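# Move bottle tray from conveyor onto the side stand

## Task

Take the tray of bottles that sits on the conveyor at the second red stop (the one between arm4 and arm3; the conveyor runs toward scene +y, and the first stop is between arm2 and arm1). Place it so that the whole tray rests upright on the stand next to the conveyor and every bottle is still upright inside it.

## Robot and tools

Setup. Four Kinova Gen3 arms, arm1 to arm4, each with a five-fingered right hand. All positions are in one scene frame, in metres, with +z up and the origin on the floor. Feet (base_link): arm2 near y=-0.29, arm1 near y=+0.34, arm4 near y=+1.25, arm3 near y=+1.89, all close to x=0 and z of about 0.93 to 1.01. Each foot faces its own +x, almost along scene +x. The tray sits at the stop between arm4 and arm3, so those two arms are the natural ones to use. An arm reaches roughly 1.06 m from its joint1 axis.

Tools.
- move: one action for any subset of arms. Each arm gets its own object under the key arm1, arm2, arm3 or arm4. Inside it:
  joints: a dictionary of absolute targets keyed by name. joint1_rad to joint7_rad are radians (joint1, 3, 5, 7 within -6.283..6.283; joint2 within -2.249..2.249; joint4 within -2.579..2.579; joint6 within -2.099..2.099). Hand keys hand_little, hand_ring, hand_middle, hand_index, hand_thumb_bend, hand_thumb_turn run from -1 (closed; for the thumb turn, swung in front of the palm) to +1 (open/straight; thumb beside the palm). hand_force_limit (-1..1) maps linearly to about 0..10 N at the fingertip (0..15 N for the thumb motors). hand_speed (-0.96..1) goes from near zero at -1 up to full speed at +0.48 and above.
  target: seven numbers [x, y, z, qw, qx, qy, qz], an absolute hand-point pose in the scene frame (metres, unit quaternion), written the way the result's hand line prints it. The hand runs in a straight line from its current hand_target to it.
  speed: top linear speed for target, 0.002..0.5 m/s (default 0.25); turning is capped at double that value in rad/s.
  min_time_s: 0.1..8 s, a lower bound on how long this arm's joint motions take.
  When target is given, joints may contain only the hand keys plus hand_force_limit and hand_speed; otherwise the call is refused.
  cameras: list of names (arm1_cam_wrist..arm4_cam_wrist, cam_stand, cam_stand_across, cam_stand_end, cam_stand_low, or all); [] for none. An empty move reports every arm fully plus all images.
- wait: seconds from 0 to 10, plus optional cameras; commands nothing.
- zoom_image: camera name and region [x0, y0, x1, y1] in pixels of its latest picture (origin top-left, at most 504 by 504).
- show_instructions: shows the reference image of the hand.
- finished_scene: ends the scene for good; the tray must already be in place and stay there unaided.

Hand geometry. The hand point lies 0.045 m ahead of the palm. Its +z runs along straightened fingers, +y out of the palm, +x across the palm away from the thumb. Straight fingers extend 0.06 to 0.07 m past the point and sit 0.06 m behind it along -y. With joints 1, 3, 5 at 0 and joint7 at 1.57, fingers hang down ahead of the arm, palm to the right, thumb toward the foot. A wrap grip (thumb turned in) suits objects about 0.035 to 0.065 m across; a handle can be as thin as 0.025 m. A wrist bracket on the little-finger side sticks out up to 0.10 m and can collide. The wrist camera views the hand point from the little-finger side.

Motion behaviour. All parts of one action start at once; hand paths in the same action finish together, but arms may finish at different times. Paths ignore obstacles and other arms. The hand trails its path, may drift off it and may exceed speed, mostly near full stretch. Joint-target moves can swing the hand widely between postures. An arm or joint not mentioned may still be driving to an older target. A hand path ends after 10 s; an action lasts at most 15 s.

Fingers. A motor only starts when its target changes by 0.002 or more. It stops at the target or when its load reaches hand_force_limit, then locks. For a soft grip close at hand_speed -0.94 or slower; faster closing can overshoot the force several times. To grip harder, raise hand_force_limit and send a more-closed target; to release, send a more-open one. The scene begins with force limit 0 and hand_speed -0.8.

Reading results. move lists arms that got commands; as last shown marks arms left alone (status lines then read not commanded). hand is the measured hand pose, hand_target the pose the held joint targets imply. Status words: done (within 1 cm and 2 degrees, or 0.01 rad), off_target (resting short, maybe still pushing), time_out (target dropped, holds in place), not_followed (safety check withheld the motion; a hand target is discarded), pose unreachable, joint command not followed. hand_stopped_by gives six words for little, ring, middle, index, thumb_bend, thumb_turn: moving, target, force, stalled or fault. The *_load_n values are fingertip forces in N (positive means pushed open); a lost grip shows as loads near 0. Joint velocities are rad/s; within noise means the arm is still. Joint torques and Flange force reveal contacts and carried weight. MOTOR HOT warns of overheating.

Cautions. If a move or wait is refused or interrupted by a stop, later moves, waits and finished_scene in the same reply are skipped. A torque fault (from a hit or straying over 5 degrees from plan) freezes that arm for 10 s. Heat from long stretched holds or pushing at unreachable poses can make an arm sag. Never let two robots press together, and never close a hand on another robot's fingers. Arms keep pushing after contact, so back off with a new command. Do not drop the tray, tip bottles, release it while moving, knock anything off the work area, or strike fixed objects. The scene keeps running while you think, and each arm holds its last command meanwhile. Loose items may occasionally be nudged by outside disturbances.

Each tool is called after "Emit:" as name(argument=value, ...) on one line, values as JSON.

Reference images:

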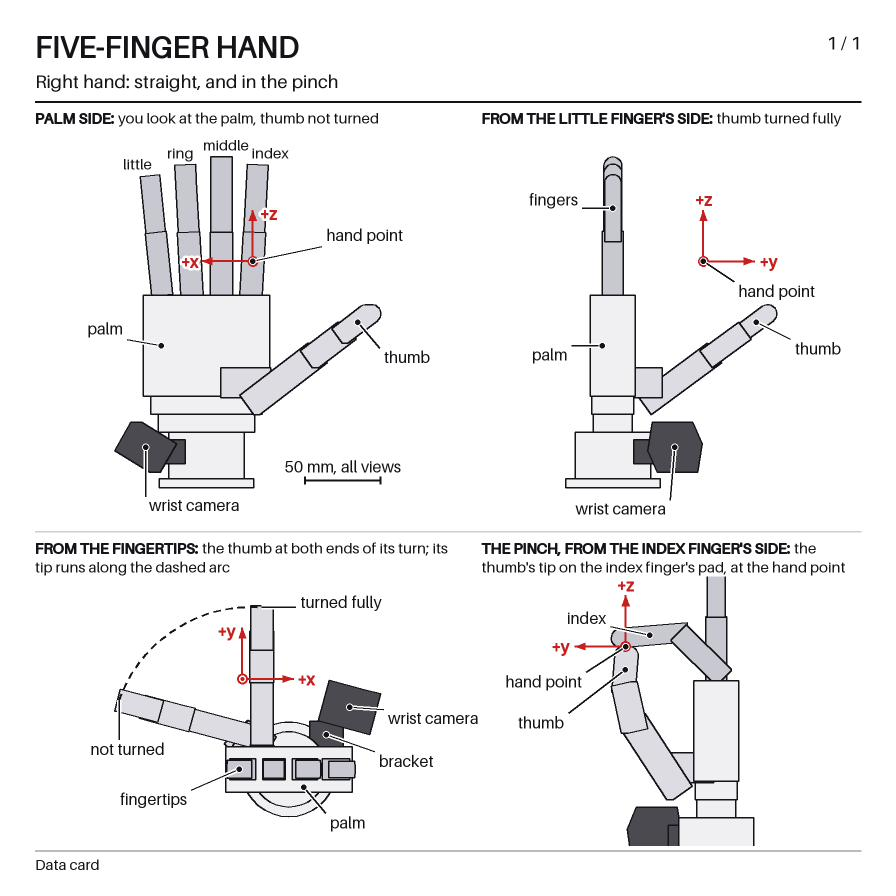

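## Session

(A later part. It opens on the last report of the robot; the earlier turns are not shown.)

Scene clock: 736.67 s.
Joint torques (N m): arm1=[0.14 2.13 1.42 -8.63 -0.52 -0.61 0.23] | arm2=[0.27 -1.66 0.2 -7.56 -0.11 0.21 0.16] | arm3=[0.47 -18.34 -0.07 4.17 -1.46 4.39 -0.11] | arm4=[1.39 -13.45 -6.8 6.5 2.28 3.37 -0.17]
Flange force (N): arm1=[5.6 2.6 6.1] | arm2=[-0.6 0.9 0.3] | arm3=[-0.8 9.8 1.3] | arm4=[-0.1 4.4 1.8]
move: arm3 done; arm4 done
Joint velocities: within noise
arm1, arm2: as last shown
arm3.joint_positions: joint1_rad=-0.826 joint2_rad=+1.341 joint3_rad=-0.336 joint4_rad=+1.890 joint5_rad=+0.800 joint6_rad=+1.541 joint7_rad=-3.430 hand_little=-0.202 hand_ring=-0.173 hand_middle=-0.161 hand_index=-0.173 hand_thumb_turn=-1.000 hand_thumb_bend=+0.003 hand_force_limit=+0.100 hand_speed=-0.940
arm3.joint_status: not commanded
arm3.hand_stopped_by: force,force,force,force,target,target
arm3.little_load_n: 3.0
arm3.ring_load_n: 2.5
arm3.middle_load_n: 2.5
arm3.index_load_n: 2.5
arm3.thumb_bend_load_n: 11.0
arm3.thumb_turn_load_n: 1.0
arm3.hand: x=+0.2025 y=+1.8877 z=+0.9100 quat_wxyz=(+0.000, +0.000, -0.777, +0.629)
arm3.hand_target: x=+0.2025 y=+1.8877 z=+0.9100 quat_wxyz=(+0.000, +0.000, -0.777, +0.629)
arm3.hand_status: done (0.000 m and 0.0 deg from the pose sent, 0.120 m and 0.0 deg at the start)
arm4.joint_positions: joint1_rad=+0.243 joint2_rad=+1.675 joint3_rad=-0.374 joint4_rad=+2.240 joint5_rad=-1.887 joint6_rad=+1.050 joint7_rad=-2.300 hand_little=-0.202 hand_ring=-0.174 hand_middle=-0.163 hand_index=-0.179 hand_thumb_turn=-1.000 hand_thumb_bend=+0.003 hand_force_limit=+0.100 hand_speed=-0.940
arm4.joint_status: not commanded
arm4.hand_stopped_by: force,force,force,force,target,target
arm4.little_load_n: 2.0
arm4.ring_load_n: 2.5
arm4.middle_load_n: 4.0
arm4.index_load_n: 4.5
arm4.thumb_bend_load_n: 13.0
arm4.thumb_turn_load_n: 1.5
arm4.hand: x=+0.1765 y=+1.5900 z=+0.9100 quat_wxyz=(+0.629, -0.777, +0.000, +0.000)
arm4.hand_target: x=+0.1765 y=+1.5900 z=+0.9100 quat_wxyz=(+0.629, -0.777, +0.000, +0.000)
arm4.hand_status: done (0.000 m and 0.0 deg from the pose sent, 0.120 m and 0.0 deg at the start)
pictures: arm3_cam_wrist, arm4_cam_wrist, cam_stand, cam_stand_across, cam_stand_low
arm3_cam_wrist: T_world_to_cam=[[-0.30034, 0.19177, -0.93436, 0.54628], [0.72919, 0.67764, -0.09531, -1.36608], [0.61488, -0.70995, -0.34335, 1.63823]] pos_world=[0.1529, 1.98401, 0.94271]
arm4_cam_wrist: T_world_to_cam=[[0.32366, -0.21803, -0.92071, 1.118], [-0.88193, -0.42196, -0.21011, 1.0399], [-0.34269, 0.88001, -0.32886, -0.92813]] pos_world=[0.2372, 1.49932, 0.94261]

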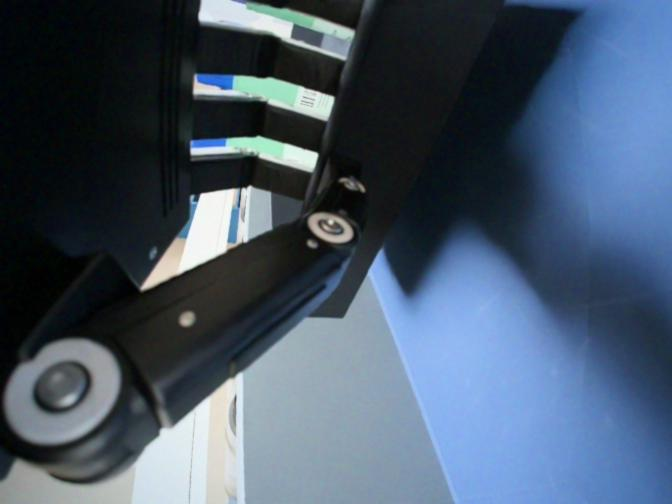

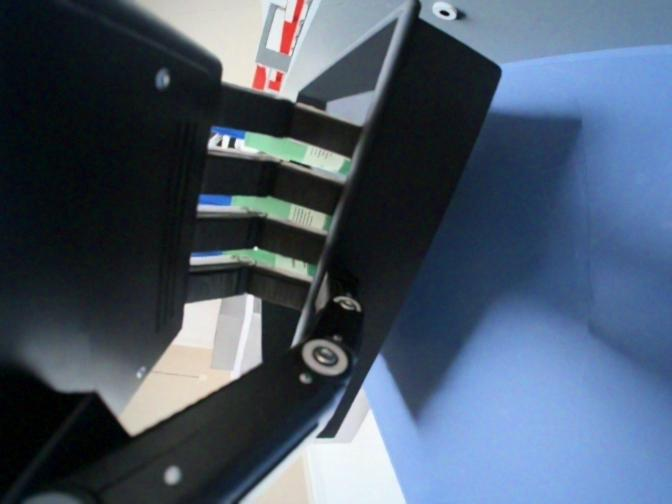

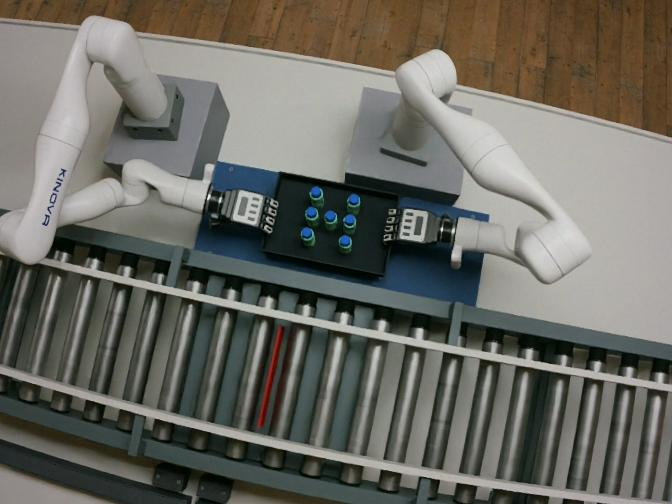

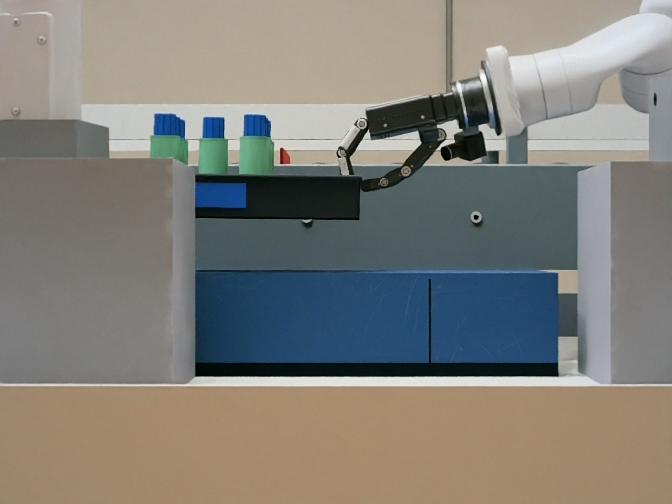

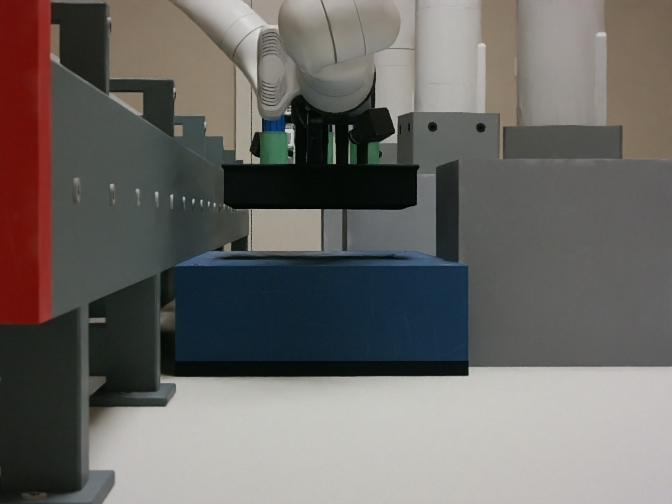

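Emit:
move(arm3={"target": [0.2025, 1.8877, 0.866, 0, 0, -0.7771, 0.6293], "speed": 0.04}, arm4={"target": [0.1765, 1.5900, 0.869, 0.6293, -0.7771, 0, 0], "speed": 0.04}, cameras=["arm4_cam_wrist", "arm3_cam_wrist", "cam_stand_across", "cam_stand", "cam_stand_low"])

Emit:
zoom_image(camera="cam_stand_across", region=[190, 190, 380, 290])

Emit:
zoom_image(camera="cam_stand_low", region=[160, 180, 480, 290])

Scene clock: 762.10 s.
Joint torques (N m): arm1=[0.16 2.13 1.42 -8.64 -0.52 -0.62 0.22] | arm2=[0.3 -1.74 0.21 -7.58 -0.09 0.26 0.18] | arm3=[0.32 -18.5 -0.12 4.42 -1.51 4.34 -0.1] | arm4=[1.45 -13.44 -6.69 6.61 2.19 3.47 -0.16]
Flange force (N): arm1=[5.6 2.5 6.1] | arm2=[-0.8 1.1 0.4] | arm3=[-1.1 9.9 1.7] | arm4=[-0.1 4.5 2.0]
move: arm3 done; arm4 done
Joint velocities: within noise
arm1, arm2: as last shown
arm3.joint_positions: joint1_rad=-0.836 joint2_rad=+1.447 joint3_rad=-0.316 joint4_rad=+1.811 joint5_rad=+0.830 joint6_rad=+1.516 joint7_rad=-3.441 hand_little=-0.202 hand_ring=-0.173 hand_middle=-0.161 hand_index=-0.173 hand_thumb_turn=-1.000 hand_thumb_bend=+0.003 hand_force_limit=+0.100 hand_speed=-0.940
arm3.joint_status: not commanded
arm3.hand_stopped_by: force,force,force,force,target,target
arm3.little_load_n: 3.0
arm3.ring_load_n: 2.5
arm3.middle_load_n: 3.5
arm3.index_load_n: 3.0
arm3.thumb_bend_load_n: 11.0
arm3.thumb_turn_load_n: 1.0
arm3.hand: x=+0.2025 y=+1.8877 z=+0.8660 quat_wxyz=(+0.000, +0.000, -0.777, +0.629)
arm3.hand_target: x=+0.2025 y=+1.8877 z=+0.8660 quat_wxyz=(+0.000, +0.000, -0.777, +0.629)
arm3.hand_status: done (0.000 m and 0.0 deg from the pose sent, 0.044 m and 0.0 deg at the start)
arm4.joint_positions: joint1_rad=+0.242 joint2_rad=+1.761 joint3_rad=-0.346 joint4_rad=+2.135 joint5_rad=-1.833 joint6_rad=+1.049 joint7_rad=-2.327 hand_little=-0.202 hand_ring=-0.174 hand_middle=-0.163 hand_index=-0.179 hand_thumb_turn=-1.000 hand_thumb_bend=+0.003 hand_force_limit=+0.100 hand_speed=-0.940
arm4.joint_status: not commanded
arm4.hand_stopped_by: force,force,force,force,target,target
arm4.little_load_n: 2.0
arm4.ring_load_n: 2.5
arm4.middle_load_n: 4.0
arm4.index_load_n: 4.5
arm4.thumb_bend_load_n: 12.5
arm4.thumb_turn_load_n: 1.5
arm4.hand: x=+0.1765 y=+1.5900 z=+0.8690 quat_wxyz=(+0.629, -0.777, +0.000, +0.000)
arm4.hand_target: x=+0.1765 y=+1.5900 z=+0.8690 quat_wxyz=(+0.629, -0.777, +0.000, +0.000)
arm4.hand_status: done (0.000 m and 0.0 deg from the pose sent, 0.041 m and 0.0 deg at the start)
pictures: arm3_cam_wrist, arm4_cam_wrist, cam_stand, cam_stand_across, cam_stand_low
arm3_cam_wrist: T_world_to_cam=[[-0.30034, 0.19177, -0.93436, 0.5052], [0.72919, 0.67764, -0.09531, -1.37034], [0.61488, -0.70995, -0.34335, 1.62306]] pos_world=[0.15299, 1.98401, 0.89871]
arm4_cam_wrist: T_world_to_cam=[[0.32366, -0.21803, -0.92071, 1.08025], [-0.88193, -0.42196, -0.21011, 1.03129], [-0.34269, 0.88001, -0.32886, -0.94162]] pos_world=[0.2372, 1.49932, 0.90161]

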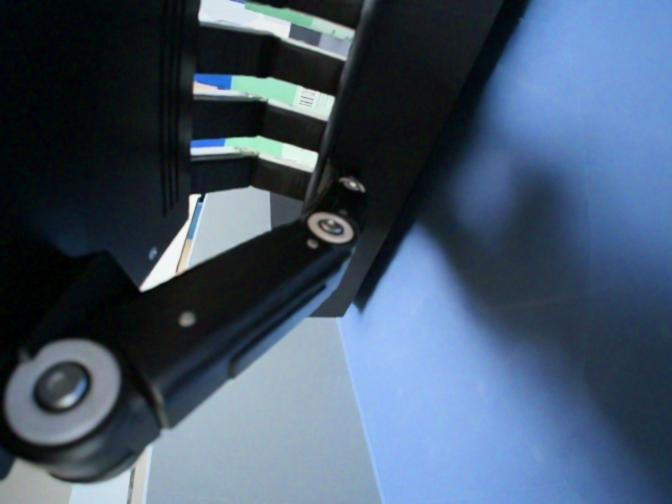

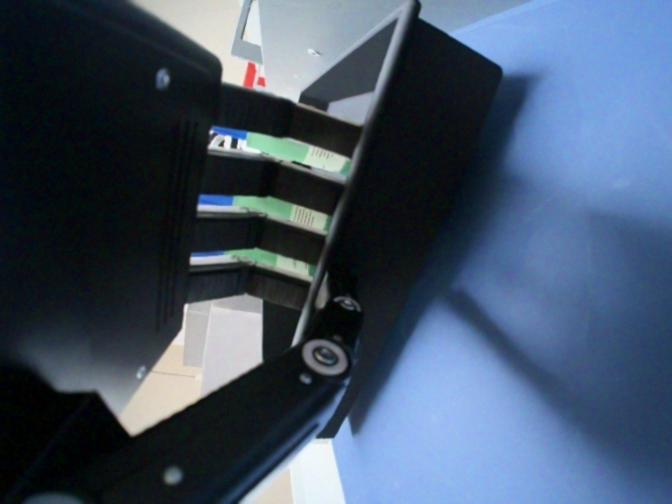

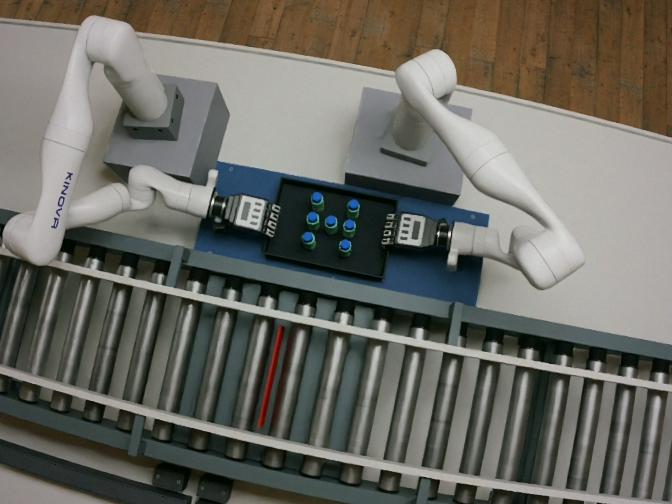

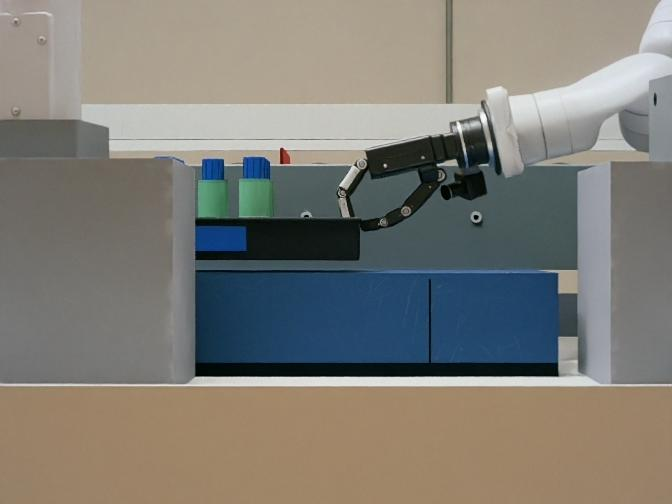

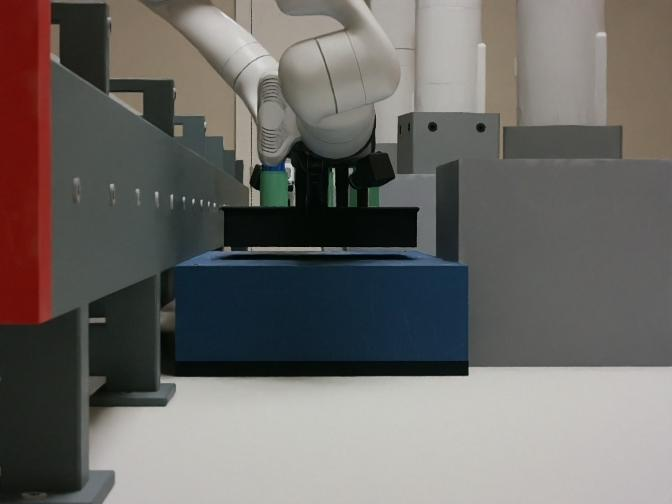

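Scaled by 2.653 from the camera's image (finer frame: 960x720).

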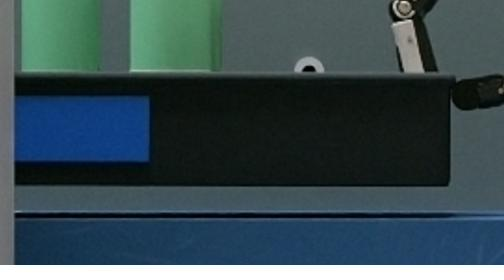

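Scaled by 1.575 from the camera's image (finer frame: 960x720).

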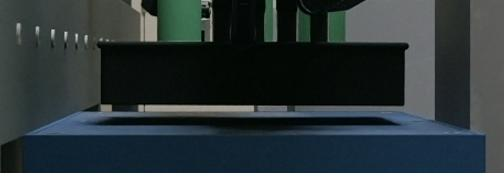

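Emit:
move(arm3={"target": [0.2025, 1.8877, 0.857, 0, 0, -0.7771, 0.6293], "speed": 0.03}, arm4={"target": [0.1765, 1.5900, 0.860, 0.6293, -0.7771, 0, 0], "speed": 0.03}, cameras=["cam_stand_across", "cam_stand_low"])

Emit:
zoom_image(camera="cam_stand_across", region=[190, 190, 380, 290])

Emit:
zoom_image(camera="cam_stand_low", region=[160, 180, 480, 290])

Scene clock: 773.03 s.
Joint torques (N m): arm1=[0.15 2.15 1.42 -8.64 -0.54 -0.61 0.21] | arm2=[0.24 -1.68 0.17 -7.52 -0.09 0.2 0.16] | arm3=[0.34 -18.54 -0.15 4.41 -1.51 4.29 -0.11] | arm4=[1.47 -13.4 -6.67 6.55 2.17 3.49 -0.14]
Flange force (N): arm1=[5.7 2.5 6.2] | arm2=[-0.7 0.9 0.1] | arm3=[-1.1 9.8 1.7] | arm4=[-0.1 4.3 2.0]
move: arm3 done; arm4 done
Joint velocities: within noise
arm1.joint_positions: joint1_rad=-0.115 joint2_rad=-0.468 joint3_rad=-0.065 joint4_rad=+1.454 joint5_rad=-0.019 joint6_rad=+1.964 joint7_rad=-2.044 hand_little=+1.000 hand_ring=+1.000 hand_middle=+1.000 hand_index=+1.000 hand_thumb_turn=+1.000 hand_thumb_bend=+1.000 hand_force_limit=+0.000 hand_speed=-0.800
arm1.joint_status: not commanded
arm1.hand_stopped_by: target,target,target,target,target,target
arm1.little_load_n: 0.0
arm1.ring_load_n: 0.0
arm1.middle_load_n: 0.0
arm1.index_load_n: 0.0
arm1.thumb_bend_load_n: 0.0
arm1.thumb_turn_load_n: 0.0
arm1.hand: x=+0.2106 y=+0.4102 z=+1.5238 quat_wxyz=(-0.086, -0.103, -0.991, -0.027)
arm1.hand_target: x=+0.2106 y=+0.4102 z=+1.5238 quat_wxyz=(-0.086, -0.103, -0.991, -0.027)
arm1.hand_status: not commanded
arm2.joint_positions: joint1_rad=+0.247 joint2_rad=-0.331 joint3_rad=-0.113 joint4_rad=+1.545 joint5_rad=-0.055 joint6_rad=+1.988 joint7_rad=-1.982 hand_little=+1.000 hand_ring=+1.000 hand_middle=+1.000 hand_index=+1.000 hand_thumb_turn=+1.000 hand_thumb_bend=+1.000 hand_force_limit=+0.000 hand_speed=-0.800
arm2.joint_status: not commanded
arm2.hand_stopped_by: target,target,target,target,target,target
arm2.little_load_n: 0.0
arm2.ring_load_n: 0.0
arm2.middle_load_n: 0.0
arm2.index_load_n: 0.0
arm2.thumb_bend_load_n: 0.0
arm2.thumb_turn_load_n: 0.0
arm2.hand: x=+0.1309 y=-0.3076 z=+1.3982 quat_wxyz=(+0.032, -0.333, -0.942, -0.005)
arm2.hand_target: x=+0.1309 y=-0.3076 z=+1.3982 quat_wxyz=(+0.032, -0.333, -0.942, -0.005)
arm2.hand_status: not commanded
arm3.joint_positions: joint1_rad=-0.838 joint2_rad=+1.468 joint3_rad=-0.312 joint4_rad=+1.794 joint5_rad=+0.835 joint6_rad=+1.512 joint7_rad=-3.441 hand_little=-0.202 hand_ring=-0.173 hand_middle=-0.161 hand_index=-0.173 hand_thumb_turn=-1.000 hand_thumb_bend=+0.003 hand_force_limit=+0.100 hand_speed=-0.940
arm3.joint_status: not commanded
arm3.hand_stopped_by: force,force,force,force,target,target
arm3.little_load_n: 3.0
arm3.ring_load_n: 2.5
arm3.middle_load_n: 3.0
arm3.index_load_n: 3.0
arm3.thumb_bend_load_n: 11.0
arm3.thumb_turn_load_n: 1.0
arm3.hand: x=+0.2025 y=+1.8877 z=+0.8570 quat_wxyz=(+0.000, +0.000, -0.777, +0.629)
arm3.hand_target: x=+0.2025 y=+1.8877 z=+0.8570 quat_wxyz=(+0.000, +0.000, -0.777, +0.629)
arm3.hand_status: done (0.000 m and 0.0 deg from the pose sent, 0.009 m and 0.0 deg at the start)
arm4.joint_positions: joint1_rad=+0.242 joint2_rad=+1.779 joint3_rad=-0.340 joint4_rad=+2.111 joint5_rad=-1.821 joint6_rad=+1.050 joint7_rad=-2.335 hand_little=-0.202 hand_ring=-0.174 hand_middle=-0.163 hand_index=-0.179 hand_thumb_turn=-1.000 hand_thumb_bend=+0.003 hand_force_limit=+0.100 hand_speed=-0.940
arm4.joint_status: not commanded
arm4.hand_stopped_by: force,force,force,force,target,target
arm4.little_load_n: 2.0
arm4.ring_load_n: 2.5
arm4.middle_load_n: 4.0
arm4.index_load_n: 4.5
arm4.thumb_bend_load_n: 12.5
arm4.thumb_turn_load_n: 1.5
arm4.hand: x=+0.1765 y=+1.5900 z=+0.8600 quat_wxyz=(+0.629, -0.777, +0.000, +0.000)
arm4.hand_target: x=+0.1765 y=+1.5900 z=+0.8600 quat_wxyz=(+0.629, -0.777, +0.000, +0.000)
arm4.hand_status: done (0.000 m and 0.0 deg from the pose sent, 0.009 m and 0.0 deg at the start)

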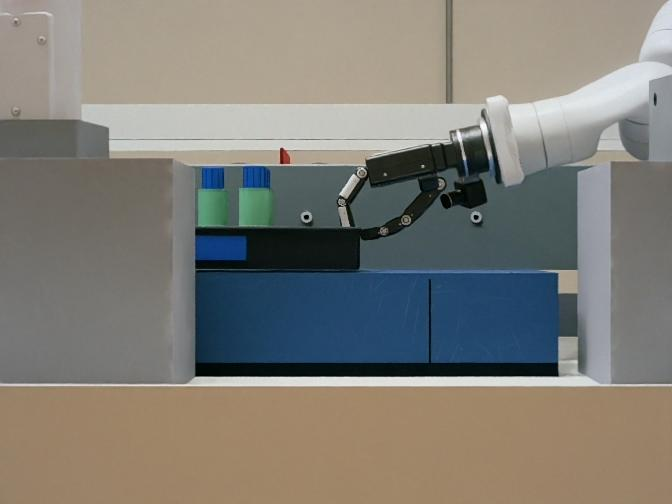

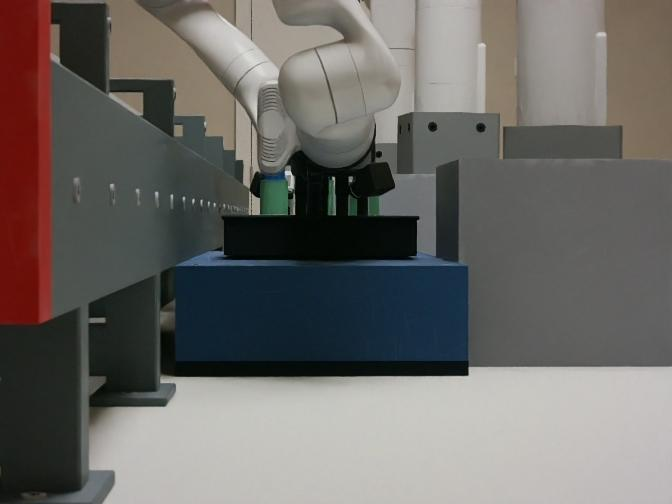

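Scaled by 2.653 from the camera's image (finer frame: 960x720).

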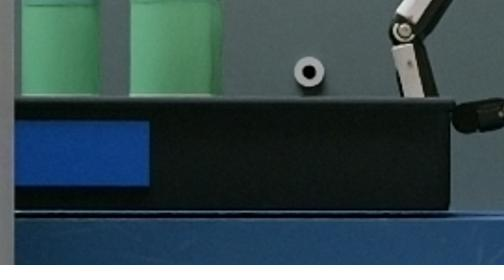

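Scaled by 1.575 from the camera's image (finer frame: 960x720).

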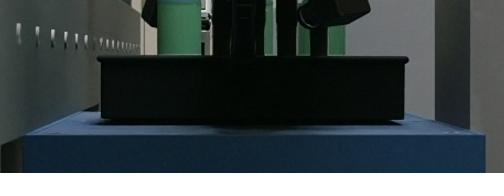

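Emit:
move(arm3={"target": [0.2025, 1.8877, 0.8555, 0, 0, -0.7771, 0.6293], "speed": 0.01}, arm4={"target": [0.1765, 1.5900, 0.8585, 0.6293, -0.7771, 0, 0], "speed": 0.01})

Emit:
move(arm3={"target": [0.2025, 1.8877, 0.8545, 0, 0, -0.7771, 0.6293], "speed": 0.01}, arm4={"target": [0.1765, 1.5900, 0.8575, 0.6293, -0.7771, 0, 0], "speed": 0.01}, cameras=["cam_stand_across", "cam_stand_low"])

Emit:
zoom_image(camera="cam_stand_across", region=[190, 190, 380, 290])

Emit:
zoom_image(camera="cam_stand_low", region=[160, 180, 480, 290])

Scene clock: 785.40 s.
Joint torques (N m): arm1=[0.15 2.14 1.45 -8.63 -0.53 -0.61 0.2] | arm2=[0.25 -1.72 0.23 -7.59 -0.12 0.22 0.17] | arm3=[0.4 -18.52 -0.15 4.42 -1.54 4.26 -0.08] | arm4=[1.49 -13.42 -6.63 6.6 2.17 3.47 -0.14]
Flange force (N): arm1=[5.7 2.6 6.1] | arm2=[-0.7 1.0 0.3] | arm3=[-1.0 9.8 1.7] | arm4=[0.0 4.4 2.2]
move: arm3 done; arm4 done
Joint velocities: within noise
arm1, arm2: as last shown
arm1.little_load_n: -0.5
arm1.middle_load_n: -0.5
arm3.joint_positions: joint1_rad=-0.838 joint2_rad=+1.471 joint3_rad=-0.311 joint4_rad=+1.791 joint5_rad=+0.836 joint6_rad=+1.512 joint7_rad=-3.441 hand_little=-0.202 hand_ring=-0.173 hand_middle=-0.161 hand_index=-0.173 hand_thumb_turn=-1.000 hand_thumb_bend=+0.003 hand_force_limit=+0.100 hand_speed=-0.940
arm3.joint_status: not commanded
arm3.hand_stopped_by: force,force,force,force,target,target
arm3.little_load_n: 2.5
arm3.ring_load_n: 2.5
arm3.middle_load_n: 3.0
arm3.index_load_n: 3.0
arm3.thumb_bend_load_n: 11.0
arm3.thumb_turn_load_n: 1.0
arm3.hand: x=+0.2025 y=+1.8877 z=+0.8555 quat_wxyz=(+0.000, +0.000, -0.777, +0.629)
arm3.hand_target: x=+0.2025 y=+1.8877 z=+0.8555 quat_wxyz=(+0.000, +0.000, -0.777, +0.629)
arm3.hand_status: done (0.000 m and 0.0 deg from the pose sent, 0.002 m and 0.0 deg at the start)
arm4.joint_positions: joint1_rad=+0.242 joint2_rad=+1.782 joint3_rad=-0.339 joint4_rad=+2.107 joint5_rad=-1.819 joint6_rad=+1.050 joint7_rad=-2.337 hand_little=-0.202 hand_ring=-0.174 hand_middle=-0.163 hand_index=-0.179 hand_thumb_turn=-1.000 hand_thumb_bend=+0.003 hand_force_limit=+0.100 hand_speed=-0.940
arm4.joint_status: not commanded
arm4.hand_stopped_by: force,force,force,force,target,target
arm4.little_load_n: 2.0
arm4.ring_load_n: 2.5
arm4.middle_load_n: 3.5
arm4.index_load_n: 4.5
arm4.thumb_bend_load_n: 13.0
arm4.thumb_turn_load_n: 1.5
arm4.hand: x=+0.1765 y=+1.5900 z=+0.8585 quat_wxyz=(+0.629, -0.777, +0.000, +0.000)
arm4.hand_target: x=+0.1765 y=+1.5900 z=+0.8585 quat_wxyz=(+0.629, -0.777, +0.000, +0.000)
arm4.hand_status: done (0.000 m and 0.0 deg from the pose sent, 0.002 m and 0.0 deg at the start)
pictures: none

Scene clock: 786.37 s.
Joint torques (N m): arm1=[0.16 2.12 1.44 -8.64 -0.51 -0.64 0.22] | arm2=[0.27 -1.72 0.25 -7.53 -0.12 0.23 0.13] | arm3=[0.37 -18.48 -0.17 4.41 -1.51 4.27 -0.1] | arm4=[1.49 -13.39 -6.6 6.61 2.14 3.48 -0.2]
Flange force (N): arm1=[5.7 2.6 6.0] | arm2=[-0.8 1.0 0.1] | arm3=[-1.1 9.7 1.7] | arm4=[-0.1 4.4 2.2]
move: arm3 done; arm4 done
Joint velocities: within noise
arm1, arm2: as last shown
arm1.little_load_n: 0.0
arm1.middle_load_n: 0.0
arm3.joint_positions: joint1_rad=-0.838 joint2_rad=+1.474 joint3_rad=-0.311 joint4_rad=+1.789 joint5_rad=+0.837 joint6_rad=+1.511 joint7_rad=-3.441 hand_little=-0.202 hand_ring=-0.173 hand_middle=-0.161 hand_index=-0.173 hand_thumb_turn=-1.000 hand_thumb_bend=+0.003 hand_force_limit=+0.100 hand_speed=-0.940
arm3.joint_status: not commanded
arm3.hand_stopped_by: force,force,force,force,target,target
arm3.little_load_n: 3.0
arm3.ring_load_n: 2.5
arm3.middle_load_n: 3.0
arm3.index_load_n: 3.0
arm3.thumb_bend_load_n: 11.0
arm3.thumb_turn_load_n: 1.0
arm3.hand: x=+0.2025 y=+1.8877 z=+0.8545 quat_wxyz=(+0.000, +0.000, -0.777, +0.629)
arm3.hand_target: x=+0.2025 y=+1.8877 z=+0.8545 quat_wxyz=(+0.000, +0.000, -0.777, +0.629)
arm3.hand_status: done (0.000 m and 0.0 deg from the pose sent, 0.001 m and 0.0 deg at the start)
arm4.joint_positions: joint1_rad=+0.241 joint2_rad=+1.784 joint3_rad=-0.339 joint4_rad=+2.104 joint5_rad=-1.818 joint6_rad=+1.050 joint7_rad=-2.338 hand_little=-0.202 hand_ring=-0.174 hand_middle=-0.163 hand_index=-0.179 hand_thumb_turn=-1.000 hand_thumb_bend=+0.003 hand_force_limit=+0.100 hand_speed=-0.940
arm4.joint_status: not commanded
arm4.hand_stopped_by: force,force,force,force,target,target
arm4.little_load_n: 2.5
arm4.ring_load_n: 2.5
arm4.middle_load_n: 4.0
arm4.index_load_n: 4.5
arm4.thumb_bend_load_n: 12.5
arm4.thumb_turn_load_n: 1.5
arm4.hand: x=+0.1765 y=+1.5900 z=+0.8575 quat_wxyz=(+0.629, -0.777, +0.000, +0.000)
arm4.hand_target: x=+0.1765 y=+1.5900 z=+0.8575 quat_wxyz=(+0.629, -0.777, +0.000, +0.000)
arm4.hand_status: done (0.000 m and 0.0 deg from the pose sent, 0.001 m and 0.0 deg at the start)

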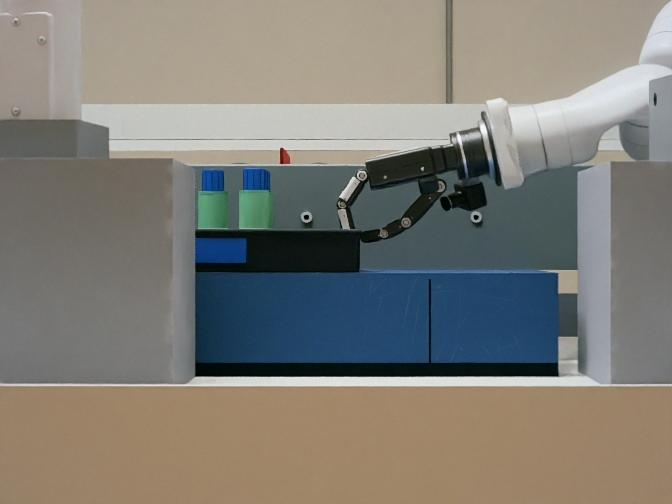

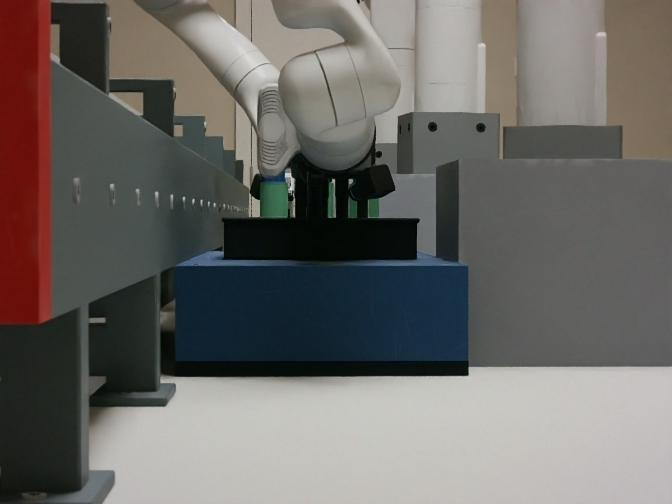

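Scaled by 2.653 from the camera's image (finer frame: 960x720).

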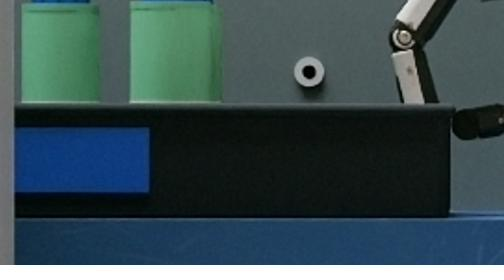

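Scaled by 1.575 from the camera's image (finer frame: 960x720).

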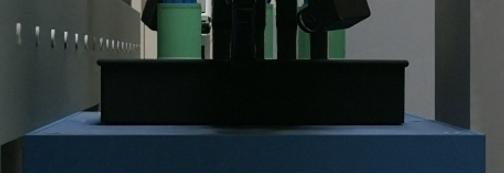

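Emit:
move(arm3={"target": [0.2025, 1.8877, 0.8537, 0, 0, -0.7771, 0.6293], "speed": 0.01}, arm4={"target": [0.1765, 1.5900, 0.8567, 0.6293, -0.7771, 0, 0], "speed": 0.01})

Emit:
move(arm3={"target": [0.2025, 1.8877, 0.8529, 0, 0, -0.7771, 0.6293], "speed": 0.01}, arm4={"target": [0.1765, 1.5900, 0.8559, 0.6293, -0.7771, 0, 0], "speed": 0.01}, cameras=["cam_stand_across", "cam_stand_low"])

Emit:
zoom_image(camera="cam_stand_across", region=[190, 230, 380, 290])

Emit:
zoom_image(camera="cam_stand_low", region=[200, 230, 440, 290])

Scene clock: 798.87 s.
Joint torques (N m): arm1=[0.16 2.13 1.4 -8.65 -0.5 -0.61 0.22] | arm2=[0.28 -1.7 0.24 -7.6 -0.08 0.22 0.16] | arm3=[0.43 -18.5 -0.02 4.48 -1.58 4.3 -0.22] | arm4=[1.17 -12.87 -5.92 6.35 1.98 2.97 -0.1]
Flange force (N): arm1=[5.6 2.5 6.1] | arm2=[-0.6 1.1 0.4] | arm3=[-1.3 9.9 1.4] | arm4=[0.7 2.6 1.6]
move: arm3 done; arm4 done
Joint velocities: within noise
arm1, arm2: as last shown
arm1.ring_load_n: 0.5
arm3.joint_positions: joint1_rad=-0.838 joint2_rad=+1.476 joint3_rad=-0.310 joint4_rad=+1.787 joint5_rad=+0.837 joint6_rad=+1.511 joint7_rad=-3.441 hand_little=-0.202 hand_ring=-0.173 hand_middle=-0.161 hand_index=-0.173 hand_thumb_turn=-1.000 hand_thumb_bend=+0.003 hand_force_limit=+0.100 hand_speed=-0.940
arm3.joint_status: not commanded
arm3.hand_stopped_by: force,force,force,force,target,target
arm3.little_load_n: 2.5
arm3.ring_load_n: 2.5
arm3.middle_load_n: 3.0
arm3.index_load_n: 2.5
arm3.thumb_bend_load_n: 11.5
arm3.thumb_turn_load_n: 1.0
arm3.hand: x=+0.2025 y=+1.8877 z=+0.8537 quat_wxyz=(+0.000, +0.000, -0.777, +0.629)
arm3.hand_target: x=+0.2025 y=+1.8877 z=+0.8537 quat_wxyz=(+0.000, +0.000, -0.777, +0.629)
arm3.hand_status: done (0.000 m and 0.0 deg from the pose sent, 0.001 m and 0.0 deg at the start)
arm4.joint_positions: joint1_rad=+0.241 joint2_rad=+1.786 joint3_rad=-0.338 joint4_rad=+2.102 joint5_rad=-1.817 joint6_rad=+1.050 joint7_rad=-2.338 hand_little=-0.202 hand_ring=-0.174 hand_middle=-0.163 hand_index=-0.179 hand_thumb_turn=-1.000 hand_thumb_bend=+0.003 hand_force_limit=+0.100 hand_speed=-0.940
arm4.joint_status: not commanded
arm4.hand_stopped_by: force,force,force,force,target,target
arm4.little_load_n: 2.0
arm4.ring_load_n: 2.5
arm4.middle_load_n: 4.0
arm4.index_load_n: 4.5
arm4.thumb_bend_load_n: 12.5
arm4.thumb_turn_load_n: 1.0
arm4.hand: x=+0.1765 y=+1.5900 z=+0.8567 quat_wxyz=(+0.629, -0.777, +0.000, +0.000)
arm4.hand_target: x=+0.1765 y=+1.5900 z=+0.8567 quat_wxyz=(+0.629, -0.777, +0.000, +0.000)
arm4.hand_status: done (0.000 m and 0.0 deg from the pose sent, 0.001 m and 0.0 deg at the start)
pictures: none

Scene clock: 799.83 s.
Joint torques (N m): arm1=[0.15 2.12 1.42 -8.63 -0.52 -0.6 0.22] | arm2=[0.24 -1.72 0.21 -7.57 -0.1 0.24 0.18] | arm3=[0.81 -17.56 0.1 4.03 -1.18 3.54 -0.19] | arm4=[0.66 -11.85 -5.02 4.95 1.16 2.13 -0.17]
Flange force (N): arm1=[5.6 2.5 6.1] | arm2=[-0.7 1.1 0.3] | arm3=[-0.7 6.7 -0.8] | arm4=[0.4 -2.1 -2.2]
move: arm3 done; arm4 done
Joint velocities: within noise
arm1, arm2: as last shown
arm1.ring_load_n: -0.5
arm1.thumb_bend_load_n: -0.5
arm3.joint_positions: joint1_rad=-0.839 joint2_rad=+1.478 joint3_rad=-0.310 joint4_rad=+1.785 joint5_rad=+0.838 joint6_rad=+1.511 joint7_rad=-3.441 hand_little=-0.202 hand_ring=-0.173 hand_middle=-0.161 hand_index=-0.173 hand_thumb_turn=-1.000 hand_thumb_bend=+0.003 hand_force_limit=+0.100 hand_speed=-0.940
arm3.joint_status: not commanded
arm3.hand_stopped_by: force,force,force,force,target,target
arm3.little_load_n: 2.5
arm3.ring_load_n: 2.0
arm3.middle_load_n: 3.0
arm3.index_load_n: 2.5
arm3.thumb_bend_load_n: 11.5
arm3.thumb_turn_load_n: 1.0
arm3.hand: x=+0.2025 y=+1.8877 z=+0.8529 quat_wxyz=(+0.000, +0.000, -0.777, +0.629)
arm3.hand_target: x=+0.2025 y=+1.8877 z=+0.8529 quat_wxyz=(+0.000, +0.000, -0.777, +0.629)
arm3.hand_status: done (0.000 m and 0.0 deg from the pose sent, 0.001 m and 0.0 deg at the start)
arm4.joint_positions: joint1_rad=+0.241 joint2_rad=+1.788 joint3_rad=-0.338 joint4_rad=+2.100 joint5_rad=-1.816 joint6_rad=+1.050 joint7_rad=-2.339 hand_little=-0.202 hand_ring=-0.174 hand_middle=-0.163 hand_index=-0.179 hand_thumb_turn=-1.000 hand_thumb_bend=+0.003 hand_force_limit=+0.100 hand_speed=-0.940
arm4.joint_status: not commanded
arm4.hand_stopped_by: force,force,force,force,target,target
arm4.little_load_n: 2.5
arm4.ring_load_n: 2.5
arm4.middle_load_n: 3.5
arm4.index_load_n: 4.0
arm4.thumb_bend_load_n: 11.0
arm4.thumb_turn_load_n: 1.0
arm4.hand: x=+0.1765 y=+1.5900 z=+0.8559 quat_wxyz=(+0.629, -0.777, +0.000, +0.000)
arm4.hand_target: x=+0.1765 y=+1.5900 z=+0.8559 quat_wxyz=(+0.629, -0.777, +0.000, +0.000)
arm4.hand_status: done (0.000 m and 0.0 deg from the pose sent, 0.001 m and 0.0 deg at the start)

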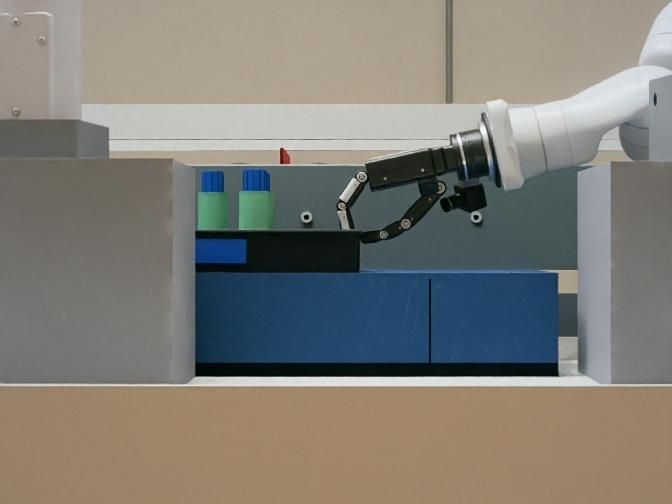

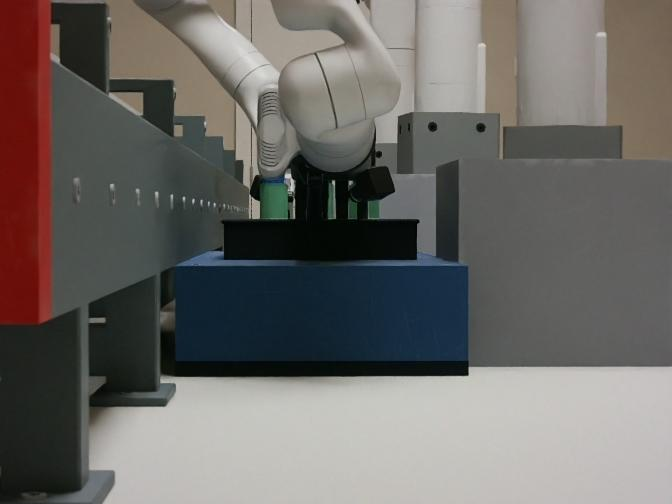

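Scaled by 2.653 from the camera's image (finer frame: 960x720).

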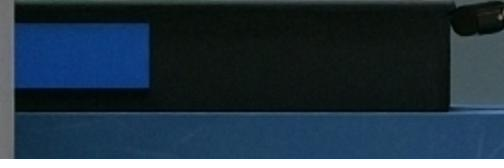

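Scaled by 2.100 from the camera's image (finer frame: 960x720).

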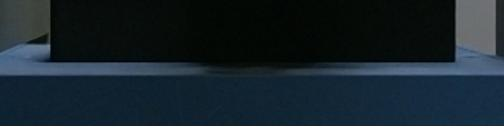

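Emit:
move(arm3={"target": [0.2025, 1.8877, 0.8524, 0, 0, -0.7771, 0.6293], "speed": 0.01})

Emit:
move(arm3={"joints": {"hand_speed": -0.85, "hand_index": 0.2, "hand_middle": 0.2, "hand_ring": 0.2, "hand_little": 0.2}}, arm4={"joints": {"hand_speed": -0.85, "hand_index": 0.2, "hand_middle": 0.2, "hand_ring": 0.2, "hand_little": 0.2}}, cameras=["arm3_cam_wrist", "arm4_cam_wrist", "cam_stand_across", "cam_stand"])

Scene clock: 812.87 s.
Joint torques (N m): arm1=[0.18 2.16 1.42 -8.63 -0.5 -0.61 0.22] | arm2=[0.21 -1.68 0.15 -7.63 -0.1 0.19 0.17] | arm3=[1.54 -15.93 0.23 3.6 -0.73 2.28 -0.12] | arm4=[0.65 -11.86 -5.02 4.98 1.15 2.14 -0.15]
Flange force (N): arm1=[5.7 2.5 6.1] | arm2=[-0.6 0.7 0.4] | arm3=[-0.3 2.0 -4.8] | arm4=[0.5 -2.0 -2.2]
move: arm3 done
Joint velocities: within noise
arm1, arm2, arm4: as last shown
arm1.ring_load_n: 0.0
arm1.thumb_bend_load_n: 0.0
arm3.joint_positions: joint1_rad=-0.839 joint2_rad=+1.479 joint3_rad=-0.310 joint4_rad=+1.784 joint5_rad=+0.838 joint6_rad=+1.511 joint7_rad=-3.441 hand_little=-0.202 hand_ring=-0.173 hand_middle=-0.161 hand_index=-0.173 hand_thumb_turn=-1.000 hand_thumb_bend=+0.003 hand_force_limit=+0.100 hand_speed=-0.940
arm3.joint_status: not commanded
arm3.hand_stopped_by: force,force,force,force,target,target
arm3.little_load_n: 2.5
arm3.ring_load_n: 2.5
arm3.middle_load_n: 3.0
arm3.index_load_n: 2.5
arm3.thumb_bend_load_n: 10.0
arm3.thumb_turn_load_n: 1.0
arm3.hand: x=+0.2025 y=+1.8877 z=+0.8524 quat_wxyz=(+0.000, +0.000, -0.777, +0.629)
arm3.hand_target: x=+0.2025 y=+1.8877 z=+0.8524 quat_wxyz=(+0.000, +0.000, -0.777, +0.629)
arm3.hand_status: done (0.000 m and 0.0 deg from the pose sent, 0.001 m and 0.0 deg at the start)
arm4.middle_load_n: 4.0
pictures: none

Scene clock: 814.30 s.
Joint torques (N m): arm1=[0.13 2.14 1.45 -8.63 -0.53 -0.6 0.21] | arm2=[0.24 -1.71 0.2 -7.61 -0.12 0.25 0.18] | arm3=[2.1 -16.15 2.03 5.78 -1.28 4.34 -0.14] | arm4=[-0.47 -12.2 -8.6 6.14 2.4 3.5 -0.19]
Flange force (N): arm1=[5.7 2.6 6.1] | arm2=[-0.7 1.0 0.5] | arm3=[-0.3 7.9 -6.3] | arm4=[0.7 3.2 -6.5]
move: arm3 done; arm4 done
Joint velocities: within noise
arm1, arm2: as last shown
arm3.joint_positions: joint1_rad=-0.839 joint2_rad=+1.479 joint3_rad=-0.310 joint4_rad=+1.784 joint5_rad=+0.838 joint6_rad=+1.511 joint7_rad=-3.441 hand_little=+0.200 hand_ring=+0.200 hand_middle=+0.200 hand_index=+0.200 hand_thumb_turn=-1.000 hand_thumb_bend=+0.003 hand_force_limit=+0.100 hand_speed=-0.850
arm3.joint_status: all done
arm3.hand_stopped_by: target,target,target,target,target,target
arm3.little_load_n: 0.0
arm3.ring_load_n: 0.0
arm3.middle_load_n: 0.0
arm3.index_load_n: 0.0
arm3.thumb_bend_load_n: 8.0
arm3.thumb_turn_load_n: 1.0
arm3.hand: x=+0.2025 y=+1.8877 z=+0.8524 quat_wxyz=(+0.000, +0.000, -0.777, +0.629)
arm3.hand_target: x=+0.2025 y=+1.8877 z=+0.8524 quat_wxyz=(+0.000, +0.000, -0.777, +0.629)
arm3.hand_status: not commanded
arm4.joint_positions: joint1_rad=+0.241 joint2_rad=+1.788 joint3_rad=-0.338 joint4_rad=+2.100 joint5_rad=-1.816 joint6_rad=+1.050 joint7_rad=-2.339 hand_little=+0.200 hand_ring=+0.200 hand_middle=+0.200 hand_index=+0.200 hand_thumb_turn=-1.000 hand_thumb_bend=+0.003 hand_force_limit=+0.100 hand_speed=-0.850
arm4.joint_status: all done
arm4.hand_stopped_by: target,target,target,target,target,target
arm4.little_load_n: 0.0
arm4.ring_load_n: 0.0
arm4.middle_load_n: 0.0
arm4.index_load_n: 0.0
arm4.thumb_bend_load_n: 9.5
arm4.thumb_turn_load_n: 1.0
arm4.hand: x=+0.1765 y=+1.5900 z=+0.8559 quat_wxyz=(+0.629, -0.777, +0.000, +0.000)
arm4.hand_target: x=+0.1765 y=+1.5900 z=+0.8559 quat_wxyz=(+0.629, -0.777, +0.000, +0.000)
arm4.hand_status: not commanded
pictures: arm3_cam_wrist, arm4_cam_wrist, cam_stand, cam_stand_across
arm3_cam_wrist: T_world_to_cam=[[-0.30033, 0.19173, -0.93437, 0.49257], [0.72914, 0.67769, -0.09531, -1.37175], [0.61494, -0.70991, -0.34333, 1.61827]] pos_world=[0.15299, 1.98401, 0.88511]
arm4_cam_wrist: T_world_to_cam=[[0.32366, -0.21803, -0.92071, 1.06819], [-0.88193, -0.42196, -0.21011, 1.02853], [-0.34269, 0.88001, -0.32886, -0.94593]] pos_world=[0.2372, 1.49932, 0.88851]

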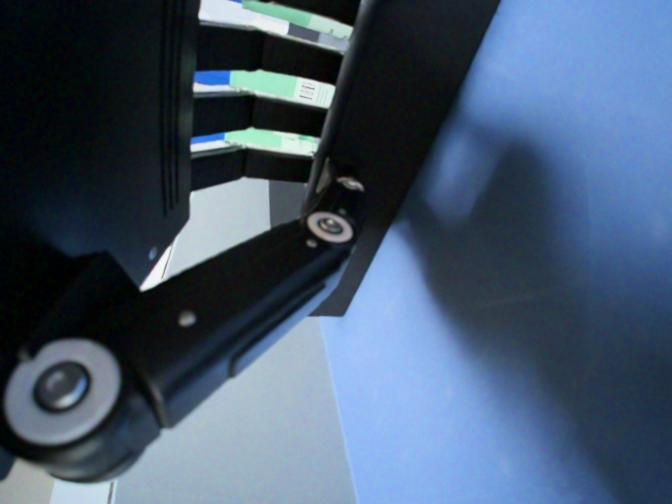

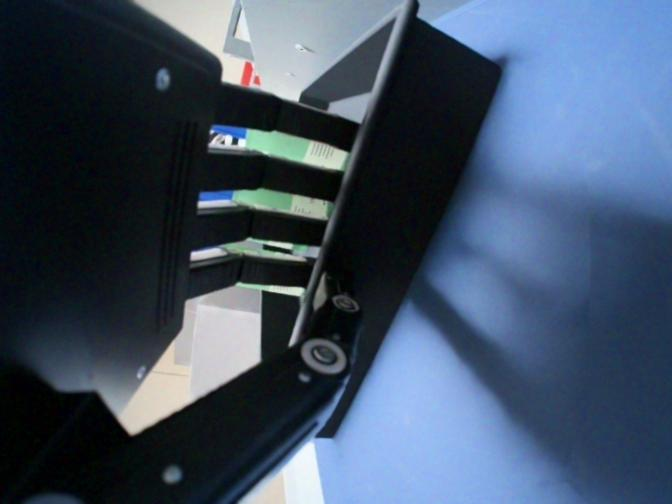

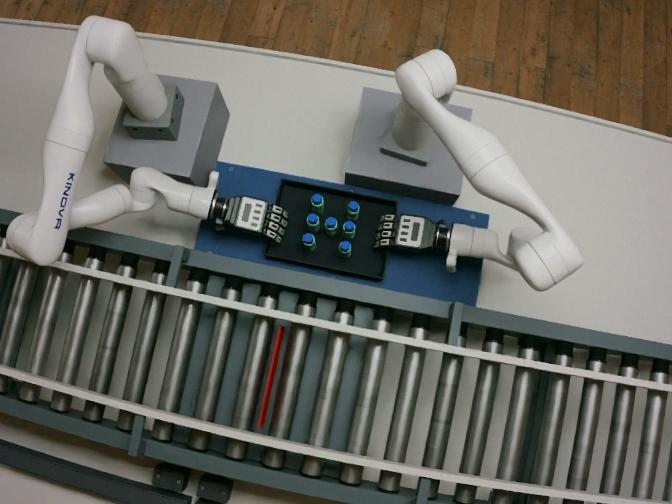

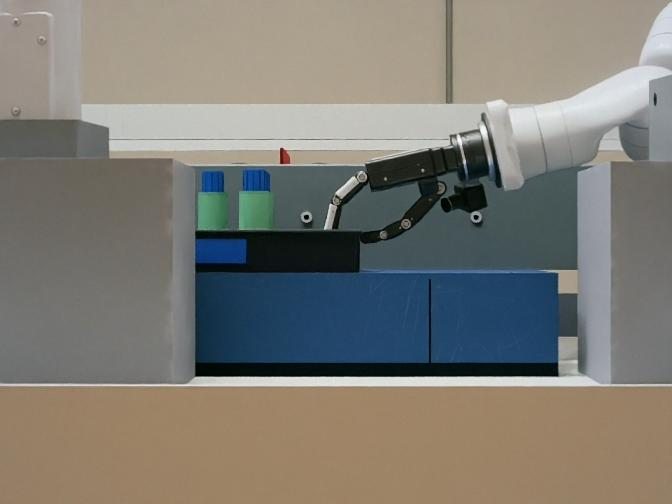

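Emit:
move(arm3={"target": [0.2025, 1.8957, 0.8524, 0, 0, -0.7771, 0.6293], "speed": 0.02}, arm4={"target": [0.1765, 1.5820, 0.8559, 0.6293, -0.7771, 0, 0], "speed": 0.02}, cameras=["arm3_cam_wrist", "arm4_cam_wrist", "cam_stand_across"])

Emit:
zoom_image(camera="cam_stand_across", region=[290, 190, 400, 290])

Scene clock: 821.63 s.
Joint torques (N m): arm1=[0.12 2.14 1.44 -8.65 -0.54 -0.62 0.2] | arm2=[0.23 -1.68 0.17 -7.64 -0.11 0.21 0.12] | arm3=[0.29 -17.52 -0.81 2.83 -0.48 2.56 -0.02] | arm4=[0.95 -11.92 -4.1 5.22 1.2 1.9 -0.09]
Flange force (N): arm1=[5.7 2.5 6.1] | arm2=[-0.6 0.7 0.6] | arm3=[-0.1 3.4 -0.3] | arm4=[0.8 -2.3 0.2]
move: arm3 done; arm4 done
Joint velocities: within noise
arm1, arm2: as last shown
arm1.thumb_bend_load_n: -0.5
arm3.joint_positions: joint1_rad=-0.848 joint2_rad=+1.479 joint3_rad=-0.317 joint4_rad=+1.765 joint5_rad=+0.827 joint6_rad=+1.526 joint7_rad=-3.433 hand_little=+0.200 hand_ring=+0.200 hand_middle=+0.200 hand_index=+0.200 hand_thumb_turn=-1.000 hand_thumb_bend=+0.000 hand_force_limit=+0.100 hand_speed=-0.850
arm3.joint_status: not commanded
arm3.hand_stopped_by: target,target,target,target,target,target
arm3.little_load_n: 0.0
arm3.ring_load_n: 0.0
arm3.middle_load_n: 0.0
arm3.index_load_n: 0.0
arm3.thumb_bend_load_n: 0.5
arm3.thumb_turn_load_n: 0.0
arm3.hand: x=+0.2025 y=+1.8957 z=+0.8524 quat_wxyz=(+0.000, +0.000, -0.777, +0.629)
arm3.hand_target: x=+0.2025 y=+1.8957 z=+0.8524 quat_wxyz=(+0.000, +0.000, -0.777, +0.629)
arm3.hand_status: done (0.000 m and 0.0 deg from the pose sent, 0.008 m and 0.0 deg at the start)
arm4.joint_positions: joint1_rad=+0.257 joint2_rad=+1.784 joint3_rad=-0.320 joint4_rad=+2.103 joint5_rad=-1.794 joint6_rad=+1.054 joint7_rad=-2.346 hand_little=+0.200 hand_ring=+0.200 hand_middle=+0.200 hand_index=+0.200 hand_thumb_turn=-1.000 hand_thumb_bend=+0.000 hand_force_limit=+0.100 hand_speed=-0.850
arm4.joint_status: not commanded
arm4.hand_stopped_by: target,target,target,target,target,target
arm4.little_load_n: 0.0
arm4.ring_load_n: 0.0
arm4.middle_load_n: 0.0
arm4.index_load_n: 0.0
arm4.thumb_bend_load_n: 0.5
arm4.thumb_turn_load_n: 0.0
arm4.hand: x=+0.1765 y=+1.5820 z=+0.8559 quat_wxyz=(+0.629, -0.777, +0.000, +0.000)
arm4.hand_target: x=+0.1765 y=+1.5820 z=+0.8559 quat_wxyz=(+0.629, -0.777, +0.000, +0.000)
arm4.hand_status: done (0.000 m and 0.0 deg from the pose sent, 0.008 m and 0.0 deg at the start)
arm3_cam_wrist: T_world_to_cam=[[-0.30034, 0.19177, -0.93436, 0.49093], [0.72919, 0.67764, -0.09531, -1.37699], [0.61488, -0.70995, -0.34335, 1.62413]] pos_world=[0.1529, 1.99201, 0.88511]
arm4_cam_wrist: T_world_to_cam=[[0.32376, -0.21802, -0.92068, 1.06638], [-0.88193, -0.4219, -0.21022, 1.02517], [-0.3426, 0.88004, -0.32887, -0.93894]] pos_world=[0.2372, 1.49132, 0.88851]

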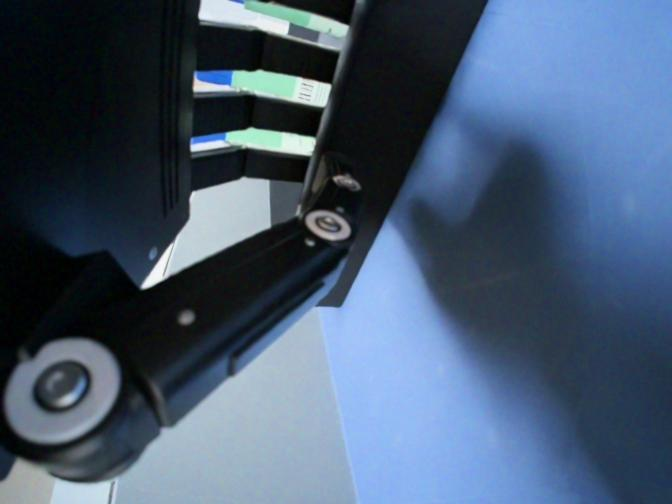

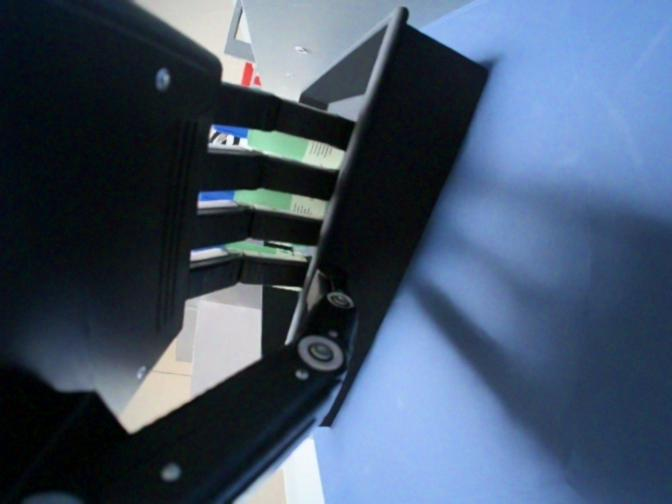

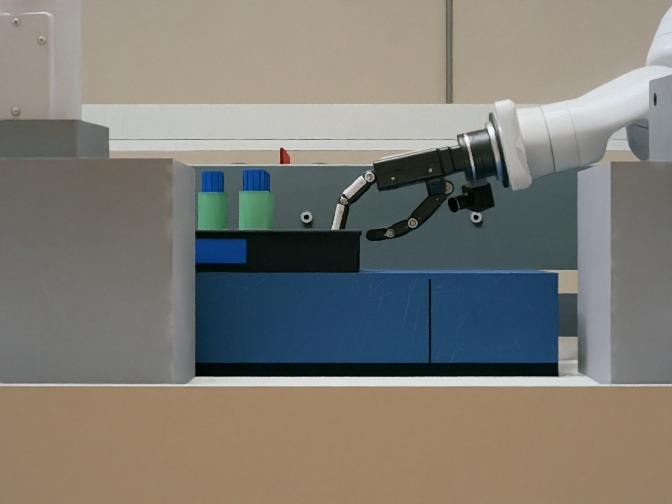

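Scaled by 4.582 from the camera's image (finer frame: 960x720).

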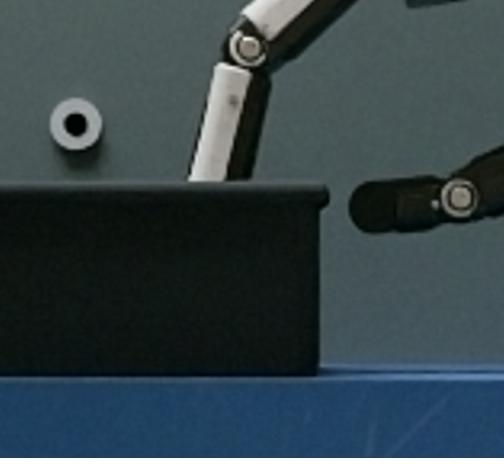

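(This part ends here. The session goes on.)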